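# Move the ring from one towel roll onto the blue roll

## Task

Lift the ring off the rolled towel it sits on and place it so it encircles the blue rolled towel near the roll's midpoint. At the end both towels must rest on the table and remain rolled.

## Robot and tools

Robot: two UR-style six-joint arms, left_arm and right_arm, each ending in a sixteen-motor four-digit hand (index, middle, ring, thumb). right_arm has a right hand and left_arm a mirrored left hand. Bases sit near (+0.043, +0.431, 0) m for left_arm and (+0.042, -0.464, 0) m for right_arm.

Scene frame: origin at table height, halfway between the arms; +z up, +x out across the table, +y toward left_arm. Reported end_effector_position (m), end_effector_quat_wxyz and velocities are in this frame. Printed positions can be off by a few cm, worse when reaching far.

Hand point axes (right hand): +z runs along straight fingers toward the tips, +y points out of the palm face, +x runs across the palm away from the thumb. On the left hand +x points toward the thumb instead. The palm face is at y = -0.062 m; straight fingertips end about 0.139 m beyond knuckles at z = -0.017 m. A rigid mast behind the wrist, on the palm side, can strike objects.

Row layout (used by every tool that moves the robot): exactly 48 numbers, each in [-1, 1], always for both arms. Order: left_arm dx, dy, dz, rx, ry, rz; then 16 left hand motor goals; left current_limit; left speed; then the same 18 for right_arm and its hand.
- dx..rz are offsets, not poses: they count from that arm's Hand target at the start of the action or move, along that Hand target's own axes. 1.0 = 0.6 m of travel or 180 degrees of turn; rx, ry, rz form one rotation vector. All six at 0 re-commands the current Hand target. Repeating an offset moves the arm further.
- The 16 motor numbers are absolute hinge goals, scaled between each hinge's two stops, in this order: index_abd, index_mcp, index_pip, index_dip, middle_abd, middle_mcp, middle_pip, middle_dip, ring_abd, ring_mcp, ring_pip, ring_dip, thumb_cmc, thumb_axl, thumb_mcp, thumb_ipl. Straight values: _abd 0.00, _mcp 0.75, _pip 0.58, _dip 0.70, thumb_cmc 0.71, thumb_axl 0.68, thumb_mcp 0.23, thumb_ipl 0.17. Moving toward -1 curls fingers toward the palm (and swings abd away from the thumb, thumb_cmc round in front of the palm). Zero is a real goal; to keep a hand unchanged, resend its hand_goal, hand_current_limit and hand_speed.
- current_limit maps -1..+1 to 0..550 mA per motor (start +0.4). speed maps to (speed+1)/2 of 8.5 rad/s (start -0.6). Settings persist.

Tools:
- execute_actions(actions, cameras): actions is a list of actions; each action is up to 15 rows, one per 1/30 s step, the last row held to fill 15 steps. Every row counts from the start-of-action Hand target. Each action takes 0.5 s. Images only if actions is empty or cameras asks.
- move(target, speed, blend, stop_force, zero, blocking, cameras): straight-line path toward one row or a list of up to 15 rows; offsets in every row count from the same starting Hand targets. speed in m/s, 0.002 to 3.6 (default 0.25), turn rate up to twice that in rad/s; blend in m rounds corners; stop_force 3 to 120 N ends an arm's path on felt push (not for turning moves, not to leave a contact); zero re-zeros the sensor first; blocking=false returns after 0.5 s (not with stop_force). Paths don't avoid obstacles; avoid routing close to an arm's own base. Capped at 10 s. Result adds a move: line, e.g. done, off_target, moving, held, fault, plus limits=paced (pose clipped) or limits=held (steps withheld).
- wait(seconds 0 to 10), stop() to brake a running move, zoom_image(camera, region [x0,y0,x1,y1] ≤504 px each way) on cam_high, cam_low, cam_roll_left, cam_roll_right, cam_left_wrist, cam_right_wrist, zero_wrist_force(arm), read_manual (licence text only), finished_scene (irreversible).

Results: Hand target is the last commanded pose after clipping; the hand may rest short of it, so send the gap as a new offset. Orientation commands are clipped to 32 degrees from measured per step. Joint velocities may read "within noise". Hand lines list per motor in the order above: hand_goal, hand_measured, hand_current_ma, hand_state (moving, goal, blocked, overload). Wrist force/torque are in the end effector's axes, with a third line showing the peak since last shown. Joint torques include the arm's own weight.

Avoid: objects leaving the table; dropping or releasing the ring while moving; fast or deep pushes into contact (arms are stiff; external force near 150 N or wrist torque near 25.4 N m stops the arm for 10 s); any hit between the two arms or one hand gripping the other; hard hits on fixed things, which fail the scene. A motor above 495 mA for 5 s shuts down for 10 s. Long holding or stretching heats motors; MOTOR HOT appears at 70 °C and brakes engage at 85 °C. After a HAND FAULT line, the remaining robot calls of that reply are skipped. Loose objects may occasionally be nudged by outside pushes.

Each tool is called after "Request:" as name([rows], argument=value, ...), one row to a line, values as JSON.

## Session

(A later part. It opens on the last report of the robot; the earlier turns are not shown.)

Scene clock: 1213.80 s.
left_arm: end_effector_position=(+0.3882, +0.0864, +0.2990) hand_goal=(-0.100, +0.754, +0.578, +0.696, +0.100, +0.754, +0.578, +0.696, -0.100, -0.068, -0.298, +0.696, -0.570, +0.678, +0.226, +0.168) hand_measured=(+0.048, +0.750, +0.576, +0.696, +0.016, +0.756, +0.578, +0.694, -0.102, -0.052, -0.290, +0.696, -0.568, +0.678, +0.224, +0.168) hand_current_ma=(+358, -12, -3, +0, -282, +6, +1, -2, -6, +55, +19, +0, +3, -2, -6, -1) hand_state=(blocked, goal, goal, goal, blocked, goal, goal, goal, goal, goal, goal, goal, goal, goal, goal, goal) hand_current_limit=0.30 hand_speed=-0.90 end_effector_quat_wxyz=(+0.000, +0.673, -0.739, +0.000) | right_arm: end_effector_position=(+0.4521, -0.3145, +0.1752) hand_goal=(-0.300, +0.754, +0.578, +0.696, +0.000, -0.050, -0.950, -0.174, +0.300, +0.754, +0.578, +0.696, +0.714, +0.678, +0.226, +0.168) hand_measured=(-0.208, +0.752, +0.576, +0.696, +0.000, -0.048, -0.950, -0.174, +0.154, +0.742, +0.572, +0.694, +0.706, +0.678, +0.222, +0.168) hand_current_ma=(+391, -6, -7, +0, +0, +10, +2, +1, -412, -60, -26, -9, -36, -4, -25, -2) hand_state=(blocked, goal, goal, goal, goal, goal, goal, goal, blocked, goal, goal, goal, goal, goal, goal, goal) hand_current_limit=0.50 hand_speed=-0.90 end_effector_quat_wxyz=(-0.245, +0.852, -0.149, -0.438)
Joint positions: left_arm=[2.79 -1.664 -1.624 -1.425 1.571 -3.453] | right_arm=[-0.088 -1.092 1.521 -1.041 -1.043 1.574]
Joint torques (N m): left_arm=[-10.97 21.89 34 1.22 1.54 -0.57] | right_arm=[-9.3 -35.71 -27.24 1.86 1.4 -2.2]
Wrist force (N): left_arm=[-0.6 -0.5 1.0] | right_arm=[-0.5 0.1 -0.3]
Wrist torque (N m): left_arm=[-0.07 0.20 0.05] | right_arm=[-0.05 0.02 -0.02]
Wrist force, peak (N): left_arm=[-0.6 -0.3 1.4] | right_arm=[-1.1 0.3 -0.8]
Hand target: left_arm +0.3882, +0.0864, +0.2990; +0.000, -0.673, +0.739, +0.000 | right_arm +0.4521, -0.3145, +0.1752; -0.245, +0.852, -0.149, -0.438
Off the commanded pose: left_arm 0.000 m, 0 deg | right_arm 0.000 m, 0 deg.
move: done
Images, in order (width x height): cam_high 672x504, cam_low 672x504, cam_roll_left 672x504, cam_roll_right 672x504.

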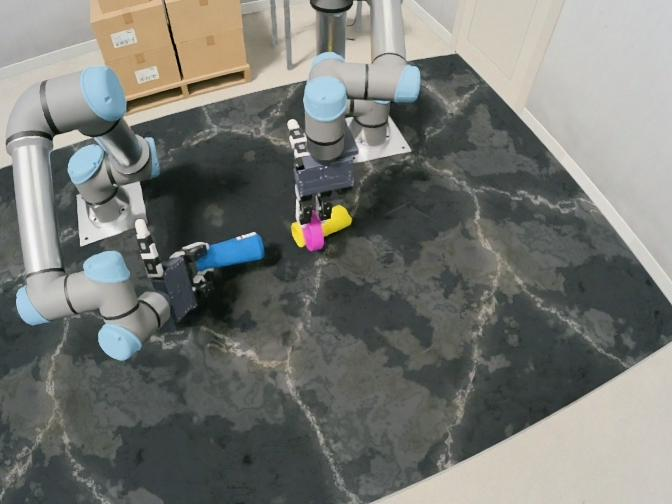

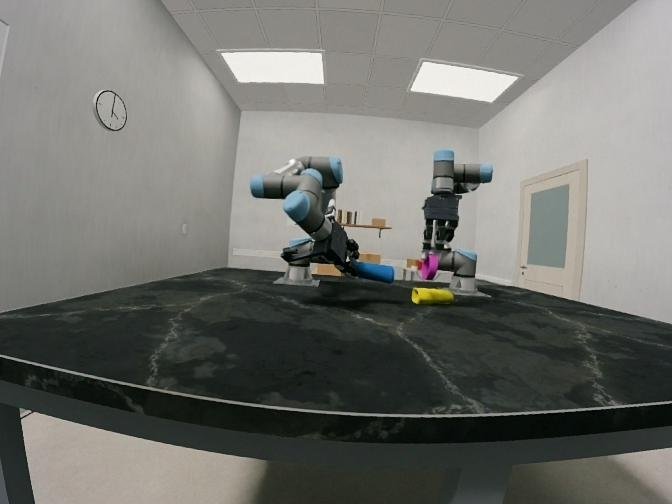

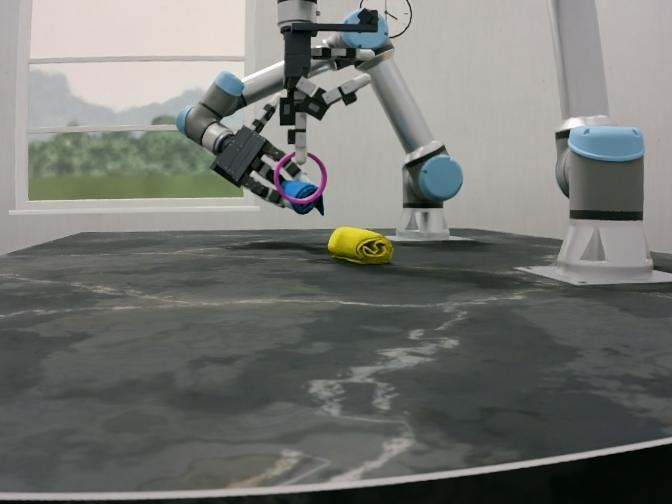

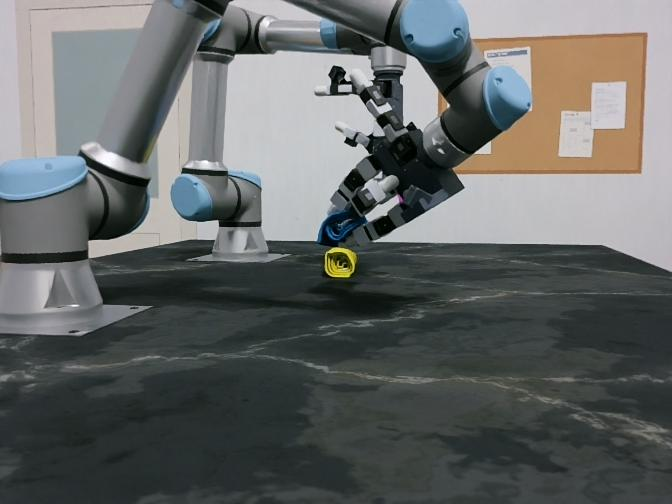

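Request:
move(target=[0,0,0,0,0,0,-0.1,0.754,0.577,0.696,0.1,0.754,0.577,0.696,-0.1,-0.068,-0.299,0.696,-0.571,0.677,0.226,0.168,0.3,-0.9,0.0596,0.0104,0.0050,0.0191,-0.1167,0.0202,-0.3,0.754,0.577,0.696,0,-0.05,-0.95,-0.174,0.3,0.754,0.577,0.696,0.714,0.677,0.226,0.168,0.5,-0.9], speed=0.1, cameras=["cam_high","cam_roll_right","cam_roll_left","cam_low"])

Request:
zoom_image(camera="cam_roll_right", region=[270, 160, 400, 290])

Request:
zoom_image(camera="cam_low", region=[320, 220, 420, 320])

Request:
zoom_image(camera="cam_roll_left", region=[240, 130, 360, 250])

Request:
zoom_image(camera="cam_high", region=[170, 200, 290, 320])

Scene clock: 1233.70 s.
left_arm: end_effector_position=(+0.3882, +0.0864, +0.2990) hand_goal=(-0.100, +0.754, +0.578, +0.696, +0.100, +0.754, +0.578, +0.696, -0.100, -0.068, -0.298, +0.696, -0.570, +0.678, +0.226, +0.168) hand_measured=(+0.048, +0.750, +0.576, +0.696, +0.016, +0.756, +0.578, +0.694, -0.102, -0.052, -0.290, +0.696, -0.568, +0.678, +0.224, +0.168) hand_current_ma=(+358, -12, -3, +0, -282, +6, +1, -2, -6, +55, +19, +0, +3, -2, -6, -1) hand_state=(blocked, goal, goal, goal, blocked, goal, goal, goal, goal, goal, goal, goal, goal, goal, goal, goal) hand_current_limit=0.30 hand_speed=-0.90 end_effector_quat_wxyz=(+0.000, +0.673, -0.739, +0.000) | right_arm: end_effector_position=(+0.4676, -0.3195, +0.1426) hand_goal=(-0.300, +0.754, +0.578, +0.696, +0.000, -0.050, -0.950, -0.174, +0.300, +0.754, +0.578, +0.696, +0.714, +0.678, +0.226, +0.168) hand_measured=(-0.208, +0.754, +0.578, +0.696, +0.000, -0.048, -0.950, -0.174, +0.154, +0.742, +0.572, +0.694, +0.706, +0.678, +0.222, +0.168) hand_current_ma=(+387, +3, -1, +0, +0, +10, +2, +1, -412, -60, -26, -9, -32, -4, -20, -2) hand_state=(blocked, goal, goal, goal, goal, goal, goal, goal, blocked, goal, goal, goal, goal, goal, goal, goal) hand_current_limit=0.50 hand_speed=-0.90 end_effector_quat_wxyz=(-0.279, +0.745, -0.142, -0.589)
Joint positions: left_arm=[2.79 -1.664 -1.624 -1.425 1.571 -3.453] | right_arm=[-0.102 -0.807 1.327 -0.696 -1.025 1.408]
Joint torques (N m): left_arm=[-10.87 21.39 34.38 1.44 1.48 -0.46] | right_arm=[-12.32 -45.13 -26.76 3.43 -1.79 -2.35]
Wrist force (N): left_arm=[-0.6 -0.4 0.9] | right_arm=[-0.7 0.9 0.6]
Wrist torque (N m): left_arm=[-0.06 0.20 0.05] | right_arm=[-0.04 0.10 -0.02]
Wrist force, peak (N): left_arm=[-0.6 -0.3 1.4] | right_arm=[-0.9 1.0 0.7]
Hand target: left_arm +0.3882, +0.0864, +0.2990; +0.000, -0.673, +0.739, +0.000 | right_arm +0.4676, -0.3195, +0.1426; -0.279, +0.745, -0.142, -0.589
Off the commanded pose: left_arm 0.000 m, 0 deg | right_arm 0.000 m, 0 deg.
move: done
Images, in order (width x height): cam_high 672x504, cam_low 672x504, cam_roll_left 672x504, cam_roll_right 672x504.

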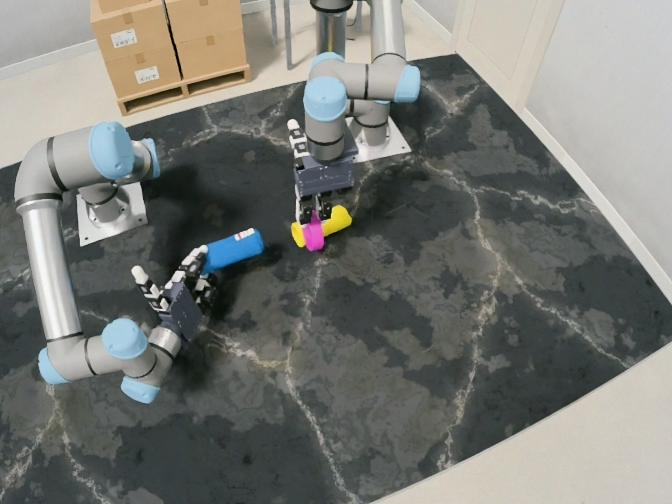

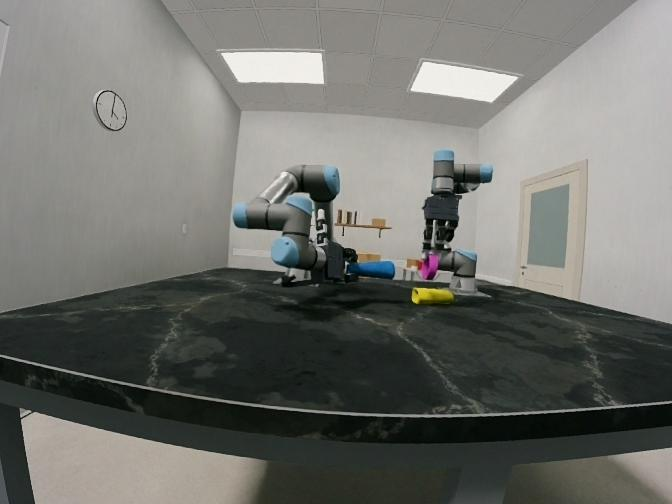

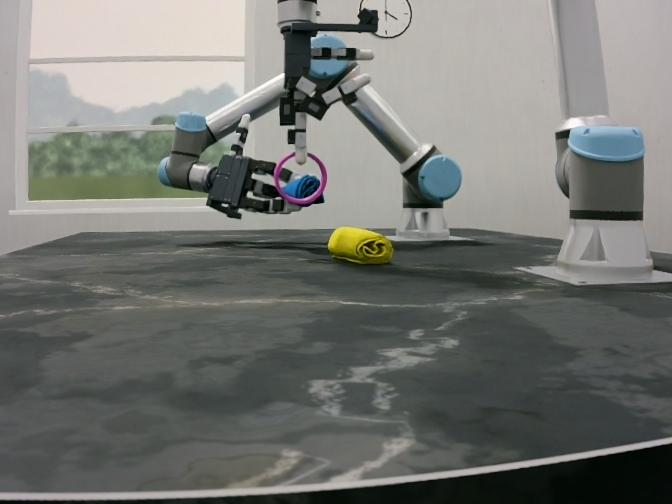

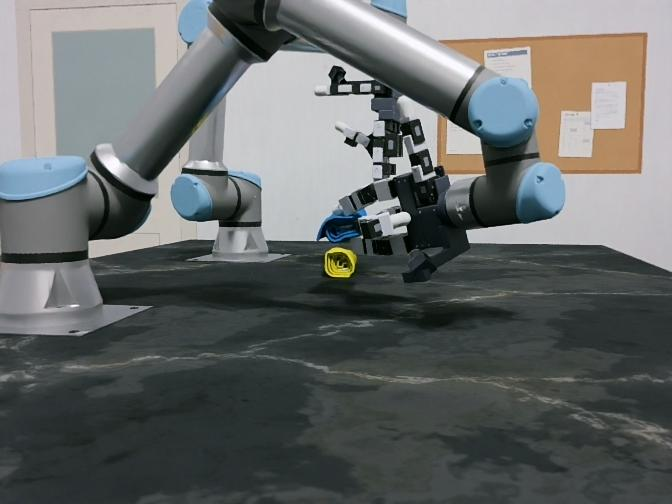

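Scaled by 3.877 from the camera's 672x504 image, which has a finer 960x720 frame.

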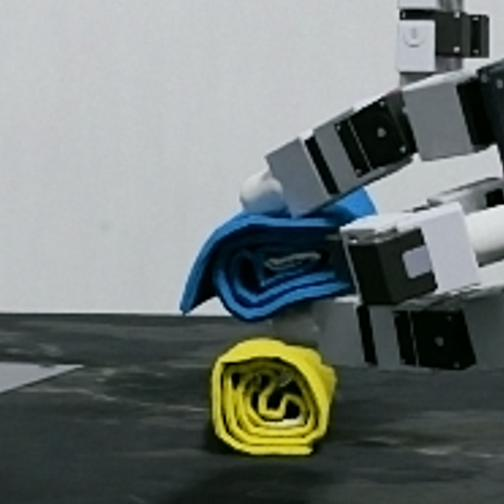

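Scaled by 5.040 from the camera's 672x504 image, which has a finer 960x720 frame.

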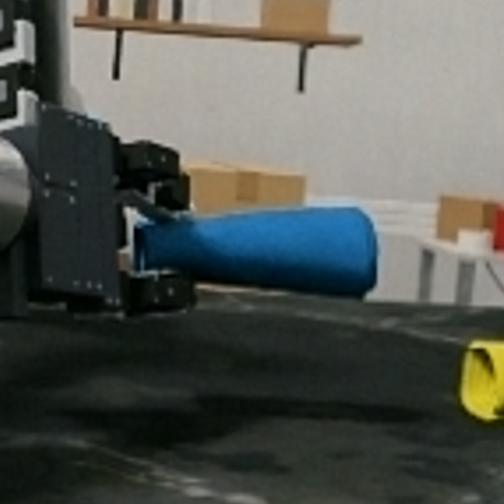

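Scaled by 4.200 from the camera's 672x504 image, which has a finer 960x720 frame.

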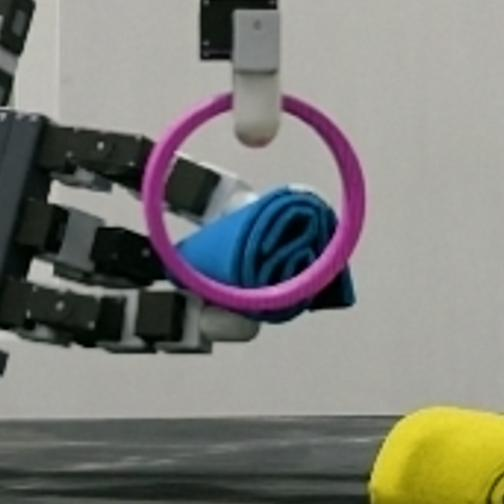

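Scaled by 4.200 from the camera's 672x504 image, which has a finer 960x720 frame.

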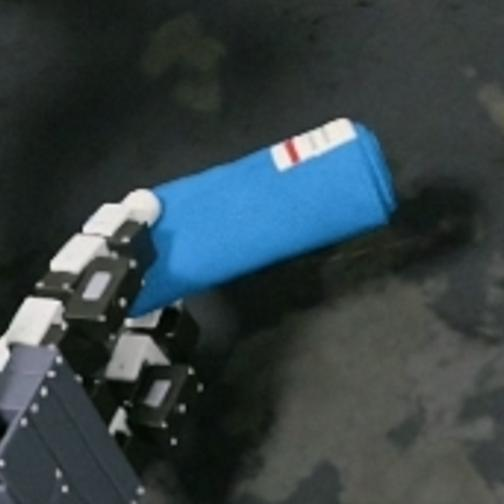

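Request:
move(target=[-0.0078,-0.0830,0.145,0,0,0,-0.1,0.754,0.577,0.696,0.1,0.754,0.577,0.696,-0.1,-0.068,-0.299,0.696,-0.571,0.677,0.226,0.168,0.3,-0.9,0,0,0,0,0,0,-0.3,0.754,0.577,0.696,0,-0.05,-0.95,-0.174,0.3,0.754,0.577,0.696,0.714,0.677,0.226,0.168,0.5,-0.9], speed=0.1)

Request:
move(target=[0,0,0.0333,0,0,0,-0.1,0.754,0.577,0.696,0.1,0.754,0.577,0.696,-0.1,-0.068,-0.299,0.696,-0.571,0.677,0.226,0.168,0.3,-0.9,0,0,0,0,0,0,-0.3,0.754,0.577,0.696,0,-0.05,-0.95,-0.174,0.3,0.754,0.577,0.696,0.714,0.677,0.226,0.168,0.5,-0.9], speed=0.012, stop_force=3.5, cameras=["cam_low","cam_roll_left"])

Request:
zoom_image(camera="cam_roll_left", region=[200, 130, 340, 270])

Request:
zoom_image(camera="cam_low", region=[360, 220, 480, 340])

Scene clock: 1252.33 s.
left_arm: end_effector_position=(+0.4382, +0.0864, +0.2120) hand_goal=(-0.100, +0.754, +0.578, +0.696, +0.100, +0.754, +0.578, +0.696, -0.100, -0.068, -0.298, +0.696, -0.570, +0.678, +0.226, +0.168) hand_measured=(+0.048, +0.750, +0.576, +0.696, +0.016, +0.756, +0.578, +0.694, -0.102, -0.052, -0.290, +0.696, -0.568, +0.678, +0.224, +0.168) hand_current_ma=(+358, -12, -3, +0, -282, +6, +1, -2, -6, +55, +19, +0, +3, -2, -6, -1) hand_state=(blocked, goal, goal, goal, blocked, goal, goal, goal, goal, goal, goal, goal, goal, goal, goal, goal) hand_current_limit=0.30 hand_speed=-0.90 end_effector_quat_wxyz=(+0.000, +0.673, -0.739, +0.000) | right_arm: end_effector_position=(+0.4676, -0.3195, +0.1426) hand_goal=(-0.300, +0.754, +0.578, +0.696, +0.000, -0.050, -0.950, -0.174, +0.300, +0.754, +0.578, +0.696, +0.714, +0.678, +0.226, +0.168) hand_measured=(-0.208, +0.754, +0.578, +0.696, +0.000, -0.048, -0.950, -0.174, +0.154, +0.742, +0.572, +0.694, +0.706, +0.678, +0.222, +0.168) hand_current_ma=(+387, +4, -1, +0, +0, +10, +2, +1, -412, -60, -26, -9, -32, -4, -20, -2) hand_state=(blocked, goal, goal, goal, goal, goal, goal, goal, blocked, goal, goal, goal, goal, goal, goal, goal) hand_current_limit=0.50 hand_speed=-0.90 end_effector_quat_wxyz=(-0.279, +0.745, -0.142, -0.589)
Joint positions: left_arm=[2.825 -1.81 -1.68 -1.223 1.571 -3.418] | right_arm=[-0.102 -0.807 1.327 -0.696 -1.025 1.408]
Joint torques (N m): left_arm=[7.96 25.15 9.55 4.2 -0.33 1.55] | right_arm=[8.34 -43.65 -26.2 3.62 -1.79 -2.28]
Wrist force (N): left_arm=[-0.4 -0.2 1.3] | right_arm=[-0.8 0.8 0.6]
Wrist torque (N m): left_arm=[-0.06 0.18 -0.07] | right_arm=[-0.05 0.11 -0.04]
Wrist force, peak (N): left_arm=[-0.4 -0.5 2.0] | right_arm=[-1.0 1.1 0.6]
Hand target: left_arm +0.4382, +0.0864, +0.2120; +0.000, -0.673, +0.739, +0.000 | right_arm +0.4676, -0.3195, +0.1426; -0.279, +0.745, -0.142, -0.589
Off the commanded pose: left_arm 0.000 m, 0 deg | right_arm 0.000 m, 0 deg.
move: done

Scene clock: 1254.63 s.
left_arm: end_effector_position=(+0.4382, +0.0864, +0.1972) hand_goal=(-0.100, +0.754, +0.578, +0.696, +0.100, +0.754, +0.578, +0.696, -0.100, -0.068, -0.298, +0.696, -0.570, +0.678, +0.226, +0.168) hand_measured=(+0.048, +0.750, +0.576, +0.696, +0.016, +0.756, +0.578, +0.694, -0.102, -0.052, -0.290, +0.696, -0.568, +0.678, +0.224, +0.168) hand_current_ma=(+358, -12, -3, +0, -282, +6, +1, -2, -6, +55, +19, +0, +3, -2, -6, -1) hand_state=(blocked, goal, goal, goal, blocked, goal, goal, goal, goal, goal, goal, goal, goal, goal, goal, goal) hand_current_limit=0.30 hand_speed=-0.90 end_effector_quat_wxyz=(+0.000, +0.673, -0.739, +0.000) | right_arm: end_effector_position=(+0.4676, -0.3195, +0.1426) hand_goal=(-0.300, +0.754, +0.578, +0.696, +0.000, -0.050, -0.950, -0.174, +0.300, +0.754, +0.578, +0.696, +0.714, +0.678, +0.226, +0.168) hand_measured=(-0.208, +0.754, +0.578, +0.696, +0.000, -0.048, -0.950, -0.174, +0.154, +0.742, +0.572, +0.694, +0.706, +0.678, +0.222, +0.168) hand_current_ma=(+387, +4, -1, +0, +0, +10, +2, +1, -412, -60, -26, -9, -32, -4, -20, -2) hand_state=(blocked, goal, goal, goal, goal, goal, goal, goal, blocked, goal, goal, goal, goal, goal, goal, goal) hand_current_limit=0.50 hand_speed=-0.90 end_effector_quat_wxyz=(-0.279, +0.745, -0.142, -0.589)
Joint positions: left_arm=[2.825 -1.822 -1.704 -1.186 1.571 -3.418] | right_arm=[-0.102 -0.807 1.327 -0.696 -1.025 1.408]
Joint torques (N m): left_arm=[7.22 39.46 32.35 0.45 -1.35 1.28] | right_arm=[8.73 -43.19 -26.92 3.44 -1.82 -2.33]
Wrist force (N): left_arm=[-0.4 -0.1 1.0] | right_arm=[-0.6 0.8 0.3]
Wrist torque (N m): left_arm=[-0.02 0.18 -0.08] | right_arm=[-0.02 0.09 -0.02]
Wrist force, peak (N): left_arm=[-0.1 0.0 -2.4] | right_arm=[-0.7 1.1 0.9]
Hand target: left_arm +0.4382, +0.0864, +0.1973; +0.000, -0.673, +0.739, +0.000 (not the last commanded pose) | right_arm +0.4676, -0.3195, +0.1426; -0.279, +0.745, -0.142, -0.589
Off the commanded pose: left_arm 0.005 m, 0 deg | right_arm 0.000 m, 0 deg.
move: contact (left_arm)
Images, in order (width x height): cam_low 672x504, cam_roll_left 672x504.

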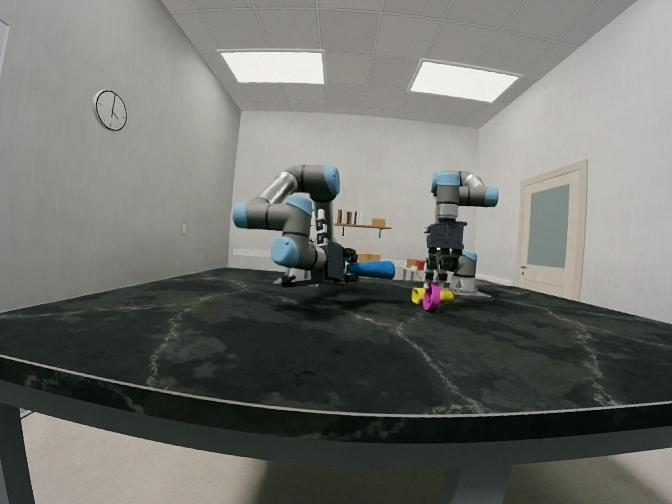

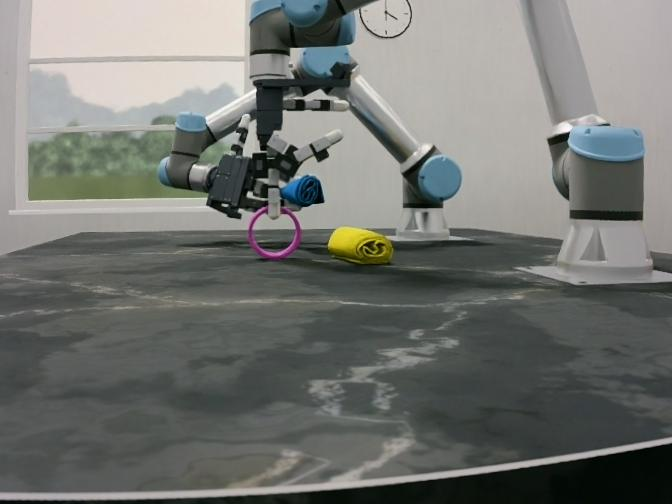

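Scaled by 3.600 from the camera's 672x504 image, which has a finer 960x720 frame.

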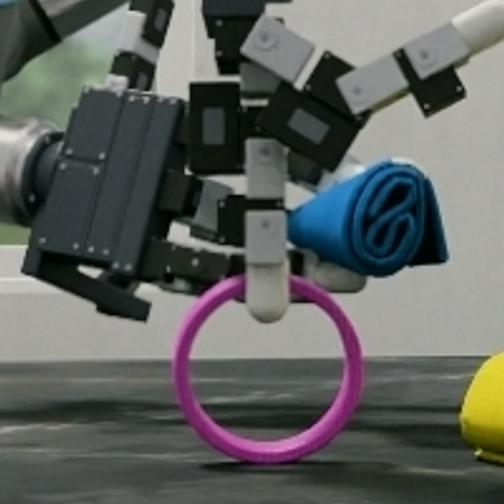

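Scaled by 4.200 from the camera's 672x504 image, which has a finer 960x720 frame.

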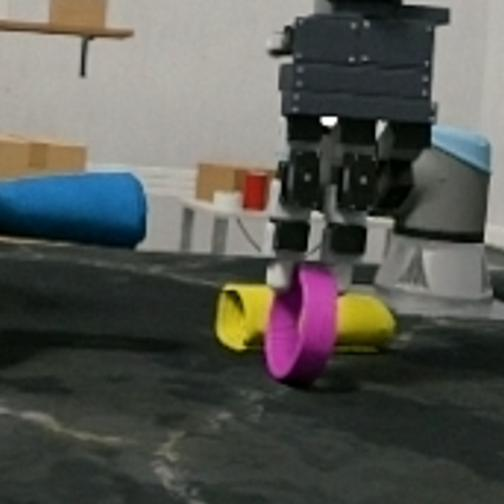

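Request:
move([
  [0,0,0,0,0,0,0.075,0.754,0.577,0.696,-0.01,0.754,0.577,0.696,-0.1,-0.068,-0.299,0.696,-0.571,0.677,0.226,0.168,0.3,-0.9,0,0,0,0,0,0,-0.3,0.754,0.577,0.696,0,-0.05,-0.95,-0.174,0.3,0.754,0.577,0.696,0.714,0.677,0.226,0.168,0.5,-0.9],
  [0,0,-0.0155,0,0,0,0.075,0.754,0.577,0.696,-0.01,0.754,0.577,0.696,-0.1,-0.068,-0.299,0.696,-0.571,0.677,0.226,0.168,0.3,-0.9,0,0,0,0,0,0,-0.3,0.754,0.577,0.696,0,-0.05,-0.95,-0.174,0.3,0.754,0.577,0.696,0.714,0.677,0.226,0.168,0.5,-0.9],
  [0,0,-0.0155,0,0,0,-0.1,0.754,0.577,0.696,0.1,0.754,0.577,0.696,-0.1,-0.068,-0.299,0.696,-0.571,0.677,0.226,0.168,0.3,-0.9,0,0,0,0,0,0,-0.3,0.754,0.577,0.696,0,-0.05,-0.95,-0.174,0.3,0.754,0.577,0.696,0.714,0.677,0.226,0.168,0.5,-0.9],
], speed=0.05, cameras=["cam_low","cam_roll_left"])

Request:
zoom_image(camera="cam_roll_left", region=[200, 130, 340, 270])

Request:
zoom_image(camera="cam_low", region=[360, 220, 480, 340])

Scene clock: 1266.80 s.
left_arm: end_effector_position=(+0.4382, +0.0864, +0.2065) hand_goal=(-0.100, +0.754, +0.578, +0.696, +0.100, +0.754, +0.578, +0.696, -0.100, -0.068, -0.298, +0.696, -0.570, +0.678, +0.226, +0.168) hand_measured=(+0.044, +0.750, +0.576, +0.696, +0.018, +0.756, +0.578, +0.694, -0.102, -0.052, -0.290, +0.696, -0.568, +0.678, +0.224, +0.168) hand_current_ma=(+357, -12, -3, +0, -279, +3, +1, -2, -6, +55, +19, +0, +3, -2, -6, -1) hand_state=(blocked, goal, goal, goal, blocked, goal, goal, goal, goal, goal, goal, goal, goal, goal, goal, goal) hand_current_limit=0.30 hand_speed=-0.90 end_effector_quat_wxyz=(+0.000, +0.673, -0.739, +0.000) | right_arm: end_effector_position=(+0.4676, -0.3195, +0.1426) hand_goal=(-0.300, +0.754, +0.578, +0.696, +0.000, -0.050, -0.950, -0.174, +0.300, +0.754, +0.578, +0.696, +0.714, +0.678, +0.226, +0.168) hand_measured=(-0.208, +0.754, +0.578, +0.696, +0.000, -0.048, -0.950, -0.174, +0.154, +0.742, +0.572, +0.694, +0.706, +0.678, +0.222, +0.168) hand_current_ma=(+387, +4, -1, +0, +0, +10, +2, +1, -412, -60, -26, -9, -32, -4, -20, -2) hand_state=(blocked, goal, goal, goal, goal, goal, goal, goal, blocked, goal, goal, goal, goal, goal, goal, goal) hand_current_limit=0.50 hand_speed=-0.90 end_effector_quat_wxyz=(-0.279, +0.745, -0.142, -0.589)
Joint positions: left_arm=[2.825 -1.814 -1.689 -1.209 1.571 -3.418] | right_arm=[-0.102 -0.807 1.327 -0.696 -1.025 1.408]
Joint torques (N m): left_arm=[8 39.13 32.97 0.63 -0.88 1.54] | right_arm=[8.84 -44.22 -26.58 3.48 -1.8 -2.08]
Wrist force (N): left_arm=[-0.5 -0.2 0.9] | right_arm=[-0.9 0.8 0.7]
Wrist torque (N m): left_arm=[-0.03 0.20 -0.08] | right_arm=[-0.06 0.11 -0.04]
Wrist force, peak (N): left_arm=[-0.3 -0.1 1.5] | right_arm=[-1.1 1.2 0.4]
Hand target: left_arm +0.4382, +0.0864, +0.2066; +0.000, -0.673, +0.739, +0.000 | right_arm +0.4676, -0.3195, +0.1426; -0.279, +0.745, -0.142, -0.589
Off the commanded pose: left_arm 0.000 m, 0 deg | right_arm 0.000 m, 0 deg.
move: done
Images, in order (width x height): cam_low 672x504, cam_roll_left 672x504.

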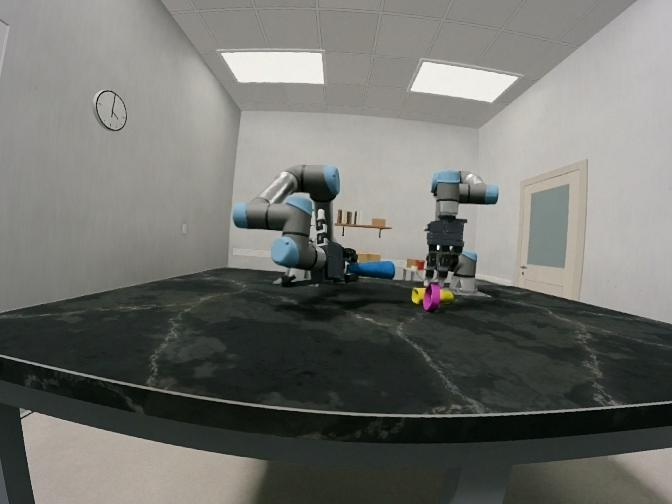

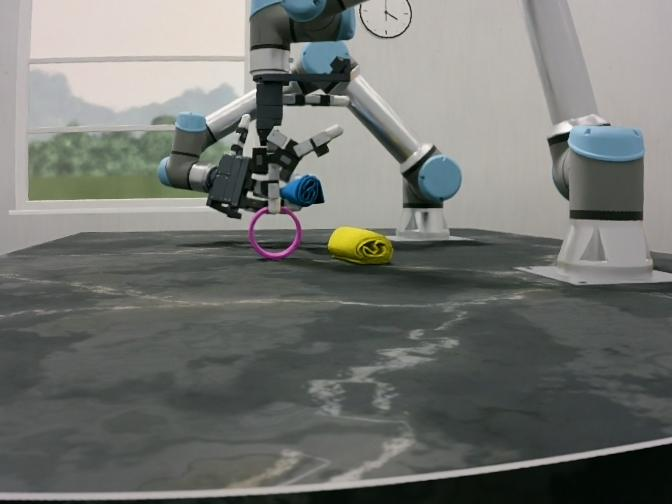

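Scaled by 3.600 from the camera's 672x504 image, which has a finer 960x720 frame.

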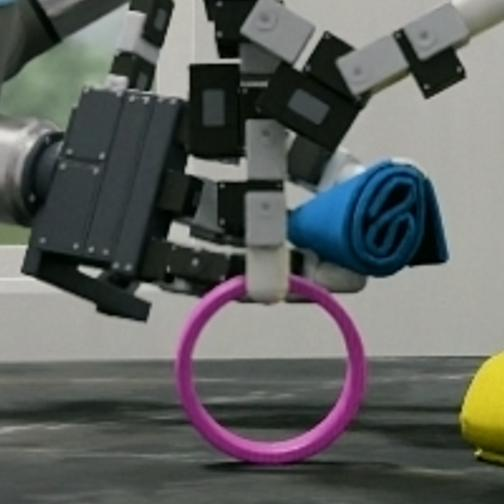

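Scaled by 4.200 from the camera's 672x504 image, which has a finer 960x720 frame.

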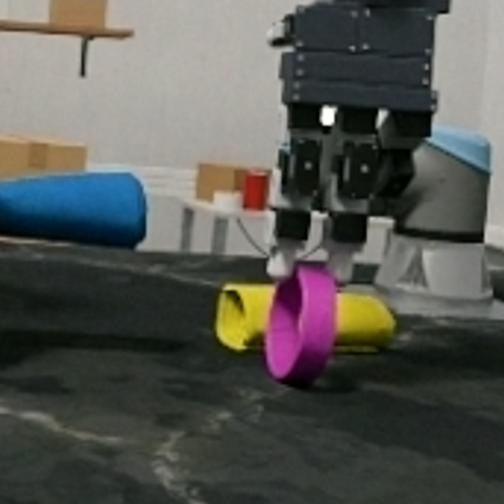

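Request:
move([
  [0,0,-0.1315,0,0,0,-0.1,0.754,0.577,0.696,0.1,0.754,0.577,0.696,-0.1,-0.068,-0.299,0.696,-0.571,0.677,0.226,0.168,0.3,-0.9,0,0,0,0,0,0,-0.3,0.754,0.577,0.696,0,-0.05,-0.95,-0.174,0.3,0.754,0.577,0.696,0.714,0.677,0.226,0.168,0.5,-0.9],
  [0.1875,0.1358,-0.1315,0,0,-0.0522,-0.1,0.754,0.577,0.696,0.1,0.754,0.577,0.696,-0.1,-0.068,-0.299,0.696,-0.571,0.677,0.226,0.168,0.3,-0.9,0,0,0,0,0,0,-0.3,0.754,0.577,0.696,0,-0.05,-0.95,-0.174,0.3,0.754,0.577,0.696,0.714,0.677,0.226,0.168,0.5,-0.9],
], speed=0.08, blend=[0.02,0], cameras=["cam_high","cam_low","cam_roll_left","cam_roll_right"])

Request:
zoom_image(camera="cam_roll_left", region=[230, 130, 370, 270])

Request:
zoom_image(camera="cam_low", region=[340, 210, 450, 320])

Request:
zoom_image(camera="cam_high", region=[190, 160, 330, 300])

Request:
zoom_image(camera="cam_roll_right", region=[270, 160, 400, 290])

Scene clock: 1303.60 s.
left_arm: end_effector_position=(+0.3466, -0.0180, +0.2855) hand_goal=(-0.100, +0.754, +0.578, +0.696, +0.100, +0.754, +0.578, +0.696, -0.100, -0.068, -0.298, +0.696, -0.570, +0.678, +0.226, +0.168) hand_measured=(+0.044, +0.750, +0.576, +0.696, +0.018, +0.756, +0.578, +0.694, -0.102, -0.052, -0.290, +0.696, -0.568, +0.678, +0.224, +0.168) hand_current_ma=(+358, -12, -3, +0, -279, +3, +1, -2, -6, +55, +19, +0, +3, -2, -6, -1) hand_state=(blocked, goal, goal, goal, blocked, goal, goal, goal, goal, goal, goal, goal, goal, goal, goal, goal) hand_current_limit=0.30 hand_speed=-0.90 end_effector_quat_wxyz=(+0.000, +0.732, -0.682, +0.000) | right_arm: end_effector_position=(+0.4676, -0.3195, +0.1426) hand_goal=(-0.300, +0.754, +0.578, +0.696, +0.000, -0.050, -0.950, -0.174, +0.300, +0.754, +0.578, +0.696, +0.714, +0.678, +0.226, +0.168) hand_measured=(-0.208, +0.754, +0.578, +0.696, +0.000, -0.048, -0.950, -0.174, +0.154, +0.742, +0.572, +0.694, +0.706, +0.678, +0.222, +0.168) hand_current_ma=(+387, +4, -1, +0, +0, +10, +2, +1, -412, -60, -26, -9, -32, -4, -20, -2) hand_state=(blocked, goal, goal, goal, goal, goal, goal, goal, blocked, goal, goal, goal, goal, goal, goal, goal) hand_current_limit=0.50 hand_speed=-0.90 end_effector_quat_wxyz=(-0.279, +0.745, -0.142, -0.589)
Joint positions: left_arm=[2.603 -1.735 -1.577 -1.4 1.57 -3.804] | right_arm=[-0.102 -0.807 1.327 -0.696 -1.025 1.408]
Joint torques (N m): left_arm=[-10.98 24 35.3 2.21 1.74 -1.59] | right_arm=[8.39 -44.53 -26.58 3.58 -1.52 -2.09]
Wrist force (N): left_arm=[-0.3 -0.1 0.8] | right_arm=[-0.6 0.9 0.3]
Wrist torque (N m): left_arm=[-0.01 0.15 0.06] | right_arm=[-0.01 0.09 -0.02]
Wrist force, peak (N): left_arm=[-0.5 -0.1 1.9] | right_arm=[-1.0 1.1 0.7]
Hand target: left_arm +0.3466, -0.0180, +0.2855; +0.000, +0.732, -0.682, +0.000 | right_arm +0.4676, -0.3195, +0.1426; -0.279, +0.745, -0.142, -0.589
Off the commanded pose: left_arm 0.000 m, 0 deg | right_arm 0.000 m, 0 deg.
move: done
Images, in order (width x height): cam_high 672x504, cam_low 672x504, cam_roll_left 672x504, cam_roll_right 672x504.

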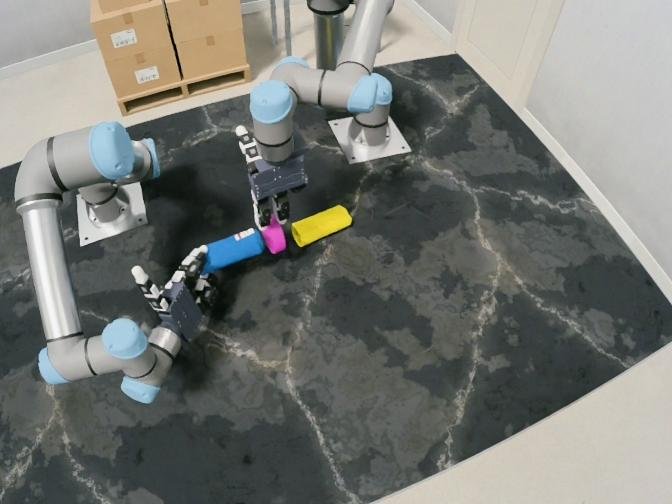

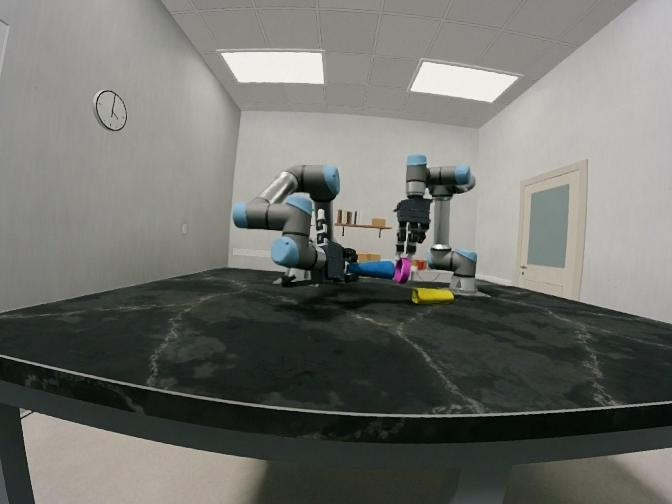

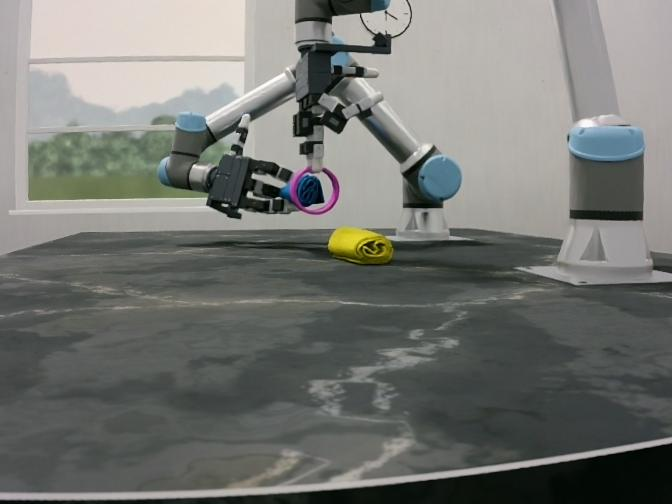

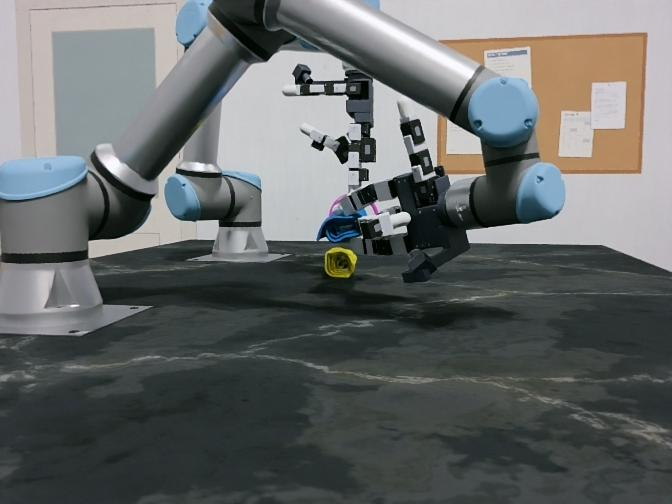

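Scaled by 3.600 from the camera's 672x504 image, which has a finer 960x720 frame.

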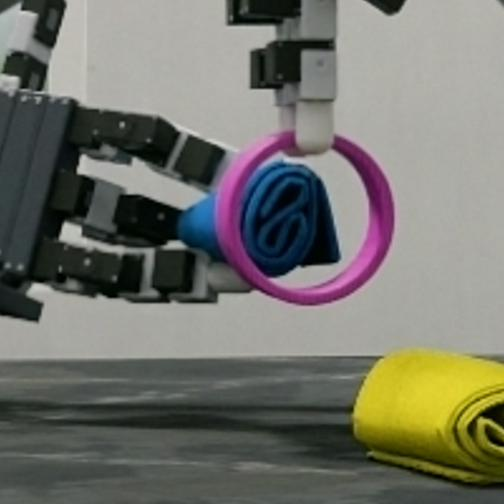

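Scaled by 4.582 from the camera's 672x504 image, which has a finer 960x720 frame.

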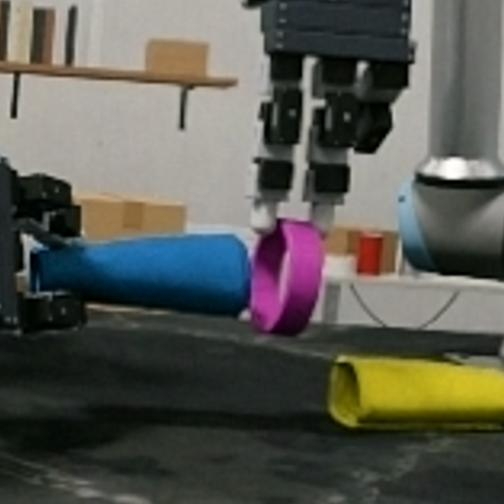

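Scaled by 3.600 from the camera's 672x504 image, which has a finer 960x720 frame.

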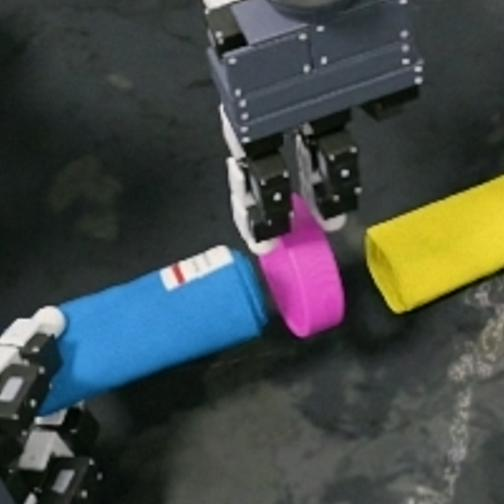

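Scaled by 3.877 from the camera's 672x504 image, which has a finer 960x720 frame.

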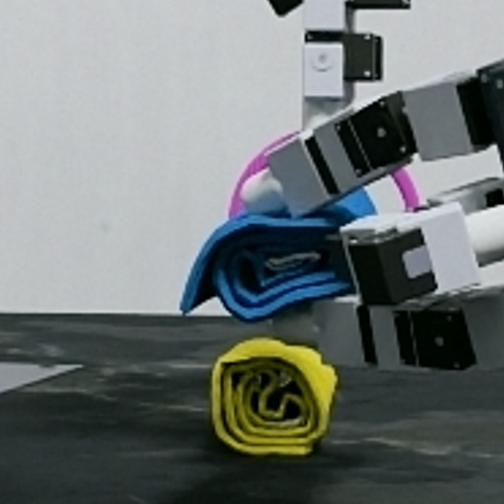

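Request:
move([
  [0,-0.0067,-0.0067,0,0,0,-0.1,0.754,0.577,0.696,0.1,0.754,0.577,0.696,-0.1,-0.068,-0.299,0.696,-0.571,0.677,0.226,0.168,0.3,-0.9,0,0,0,0,0,0,-0.3,0.754,0.577,0.696,0,-0.05,-0.95,-0.174,0.3,0.754,0.577,0.696,0.714,0.677,0.226,0.168,0.5,-0.9],
  [0.0417,-0.0067,-0.0067,0,0,0,-0.1,0.754,0.577,0.696,0.1,0.754,0.577,0.696,-0.1,-0.068,-0.299,0.696,-0.571,0.677,0.226,0.168,0.3,-0.9,0,0,0,0,0,0,-0.3,0.754,0.577,0.696,0,-0.05,-0.95,-0.174,0.3,0.754,0.577,0.696,0.714,0.677,0.226,0.168,0.5,-0.9],
], speed=0.03, cameras=["cam_high","cam_low","cam_roll_left"])

Request:
zoom_image(camera="cam_roll_left", region=[270, 150, 350, 230])

Request:
zoom_image(camera="cam_low", region=[350, 230, 420, 300])

Request:
zoom_image(camera="cam_high", region=[190, 190, 300, 300])

Scene clock: 1326.60 s.
left_arm: end_effector_position=(+0.3524, -0.0427, +0.2895) hand_goal=(-0.100, +0.754, +0.578, +0.696, +0.100, +0.754, +0.578, +0.696, -0.100, -0.068, -0.298, +0.696, -0.570, +0.678, +0.226, +0.168) hand_measured=(+0.044, +0.750, +0.576, +0.696, +0.018, +0.756, +0.578, +0.694, -0.102, -0.052, -0.290, +0.696, -0.568, +0.678, +0.224, +0.168) hand_current_ma=(+357, -12, -3, +0, -279, +3, +1, -2, -6, +55, +19, +0, +3, -2, -6, -1) hand_state=(blocked, goal, goal, goal, blocked, goal, goal, goal, goal, goal, goal, goal, goal, goal, goal, goal) hand_current_limit=0.30 hand_speed=-0.90 end_effector_quat_wxyz=(+0.000, +0.732, -0.682, +0.000) | right_arm: end_effector_position=(+0.4676, -0.3195, +0.1426) hand_goal=(-0.300, +0.754, +0.578, +0.696, +0.000, -0.050, -0.950, -0.174, +0.300, +0.754, +0.578, +0.696, +0.714, +0.678, +0.226, +0.168) hand_measured=(-0.208, +0.754, +0.578, +0.696, +0.000, -0.048, -0.950, -0.174, +0.154, +0.742, +0.572, +0.694, +0.706, +0.678, +0.222, +0.168) hand_current_ma=(+387, +4, -1, +0, +0, +10, +2, +1, -412, -60, -26, -9, -32, -4, -20, -2) hand_state=(blocked, goal, goal, goal, goal, goal, goal, goal, blocked, goal, goal, goal, goal, goal, goal, goal) hand_current_limit=0.50 hand_speed=-0.90 end_effector_quat_wxyz=(-0.279, +0.745, -0.142, -0.589)
Joint positions: left_arm=[2.573 -1.787 -1.505 -1.421 1.571 -3.833] | right_arm=[-0.102 -0.807 1.327 -0.696 -1.025 1.408]
Joint torques (N m): left_arm=[-11.5 25.19 33.42 0.64 -1.22 -1.69] | right_arm=[8.92 -43.65 -26.23 3.37 -1.6 -2.15]
Wrist force (N): left_arm=[-0.3 0.2 0.7] | right_arm=[-0.5 0.8 0.8]
Wrist torque (N m): left_arm=[0.03 0.15 0.07] | right_arm=[-0.07 0.07 -0.01]
Wrist force, peak (N): left_arm=[-0.6 0.1 1.1] | right_arm=[-1.0 1.1 0.5]
Hand target: left_arm +0.3524, -0.0427, +0.2895; +0.000, +0.732, -0.682, +0.000 | right_arm +0.4676, -0.3195, +0.1426; -0.279, +0.745, -0.142, -0.589
Off the commanded pose: left_arm 0.000 m, 0 deg | right_arm 0.000 m, 0 deg.
move: done
Images, in order (width x height): cam_high 672x504, cam_low 672x504, cam_roll_left 672x504.

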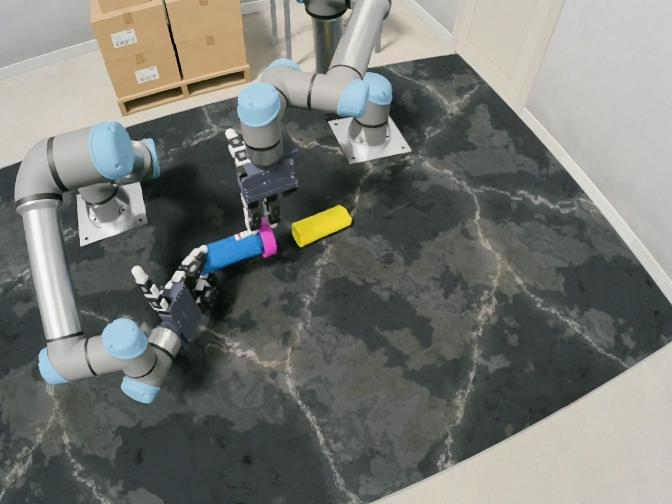

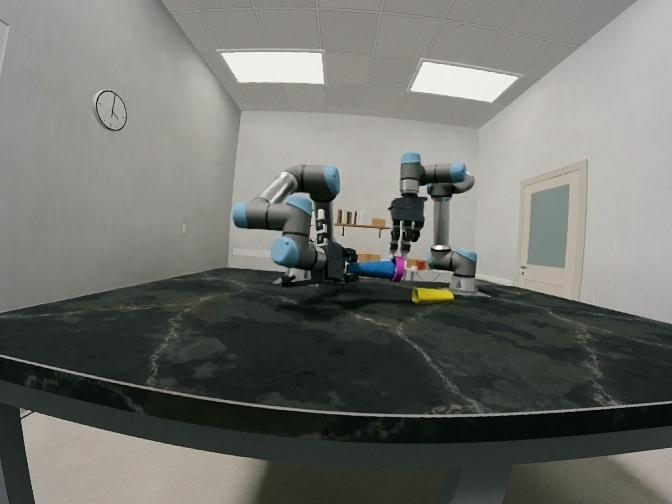

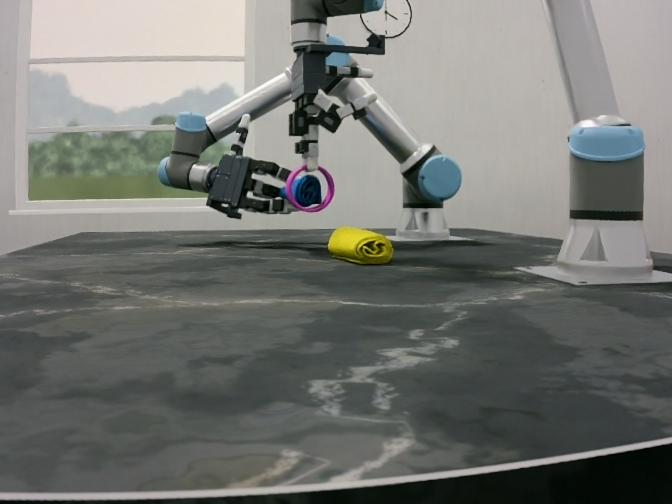

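Scaled by 6.300 from the camera's 672x504 image, which has a finer 960x720 frame.

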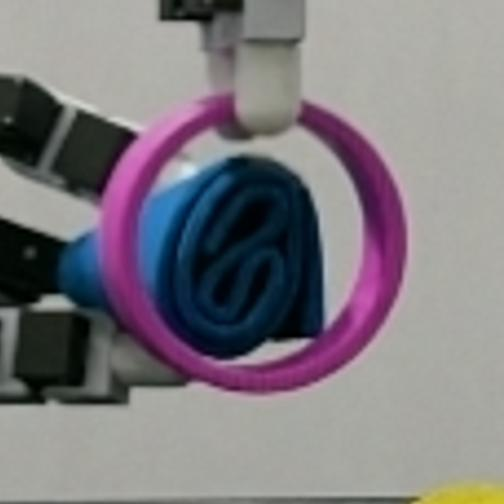

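Scaled by 7.200 from the camera's 672x504 image, which has a finer 960x720 frame.

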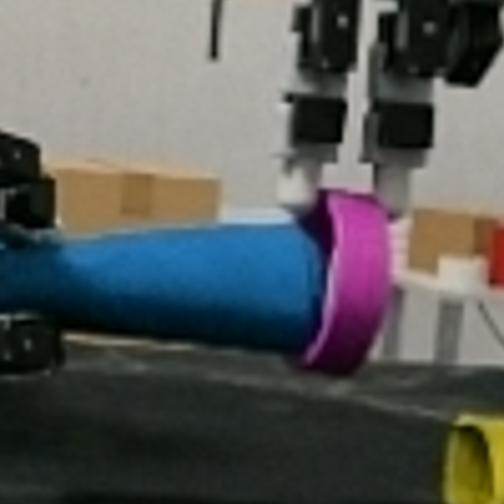

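Scaled by 4.582 from the camera's 672x504 image, which has a finer 960x720 frame.

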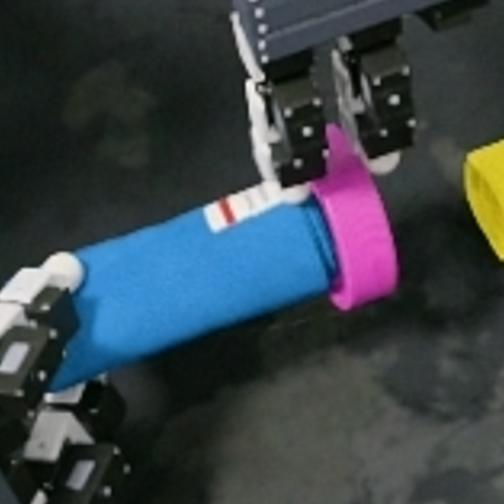

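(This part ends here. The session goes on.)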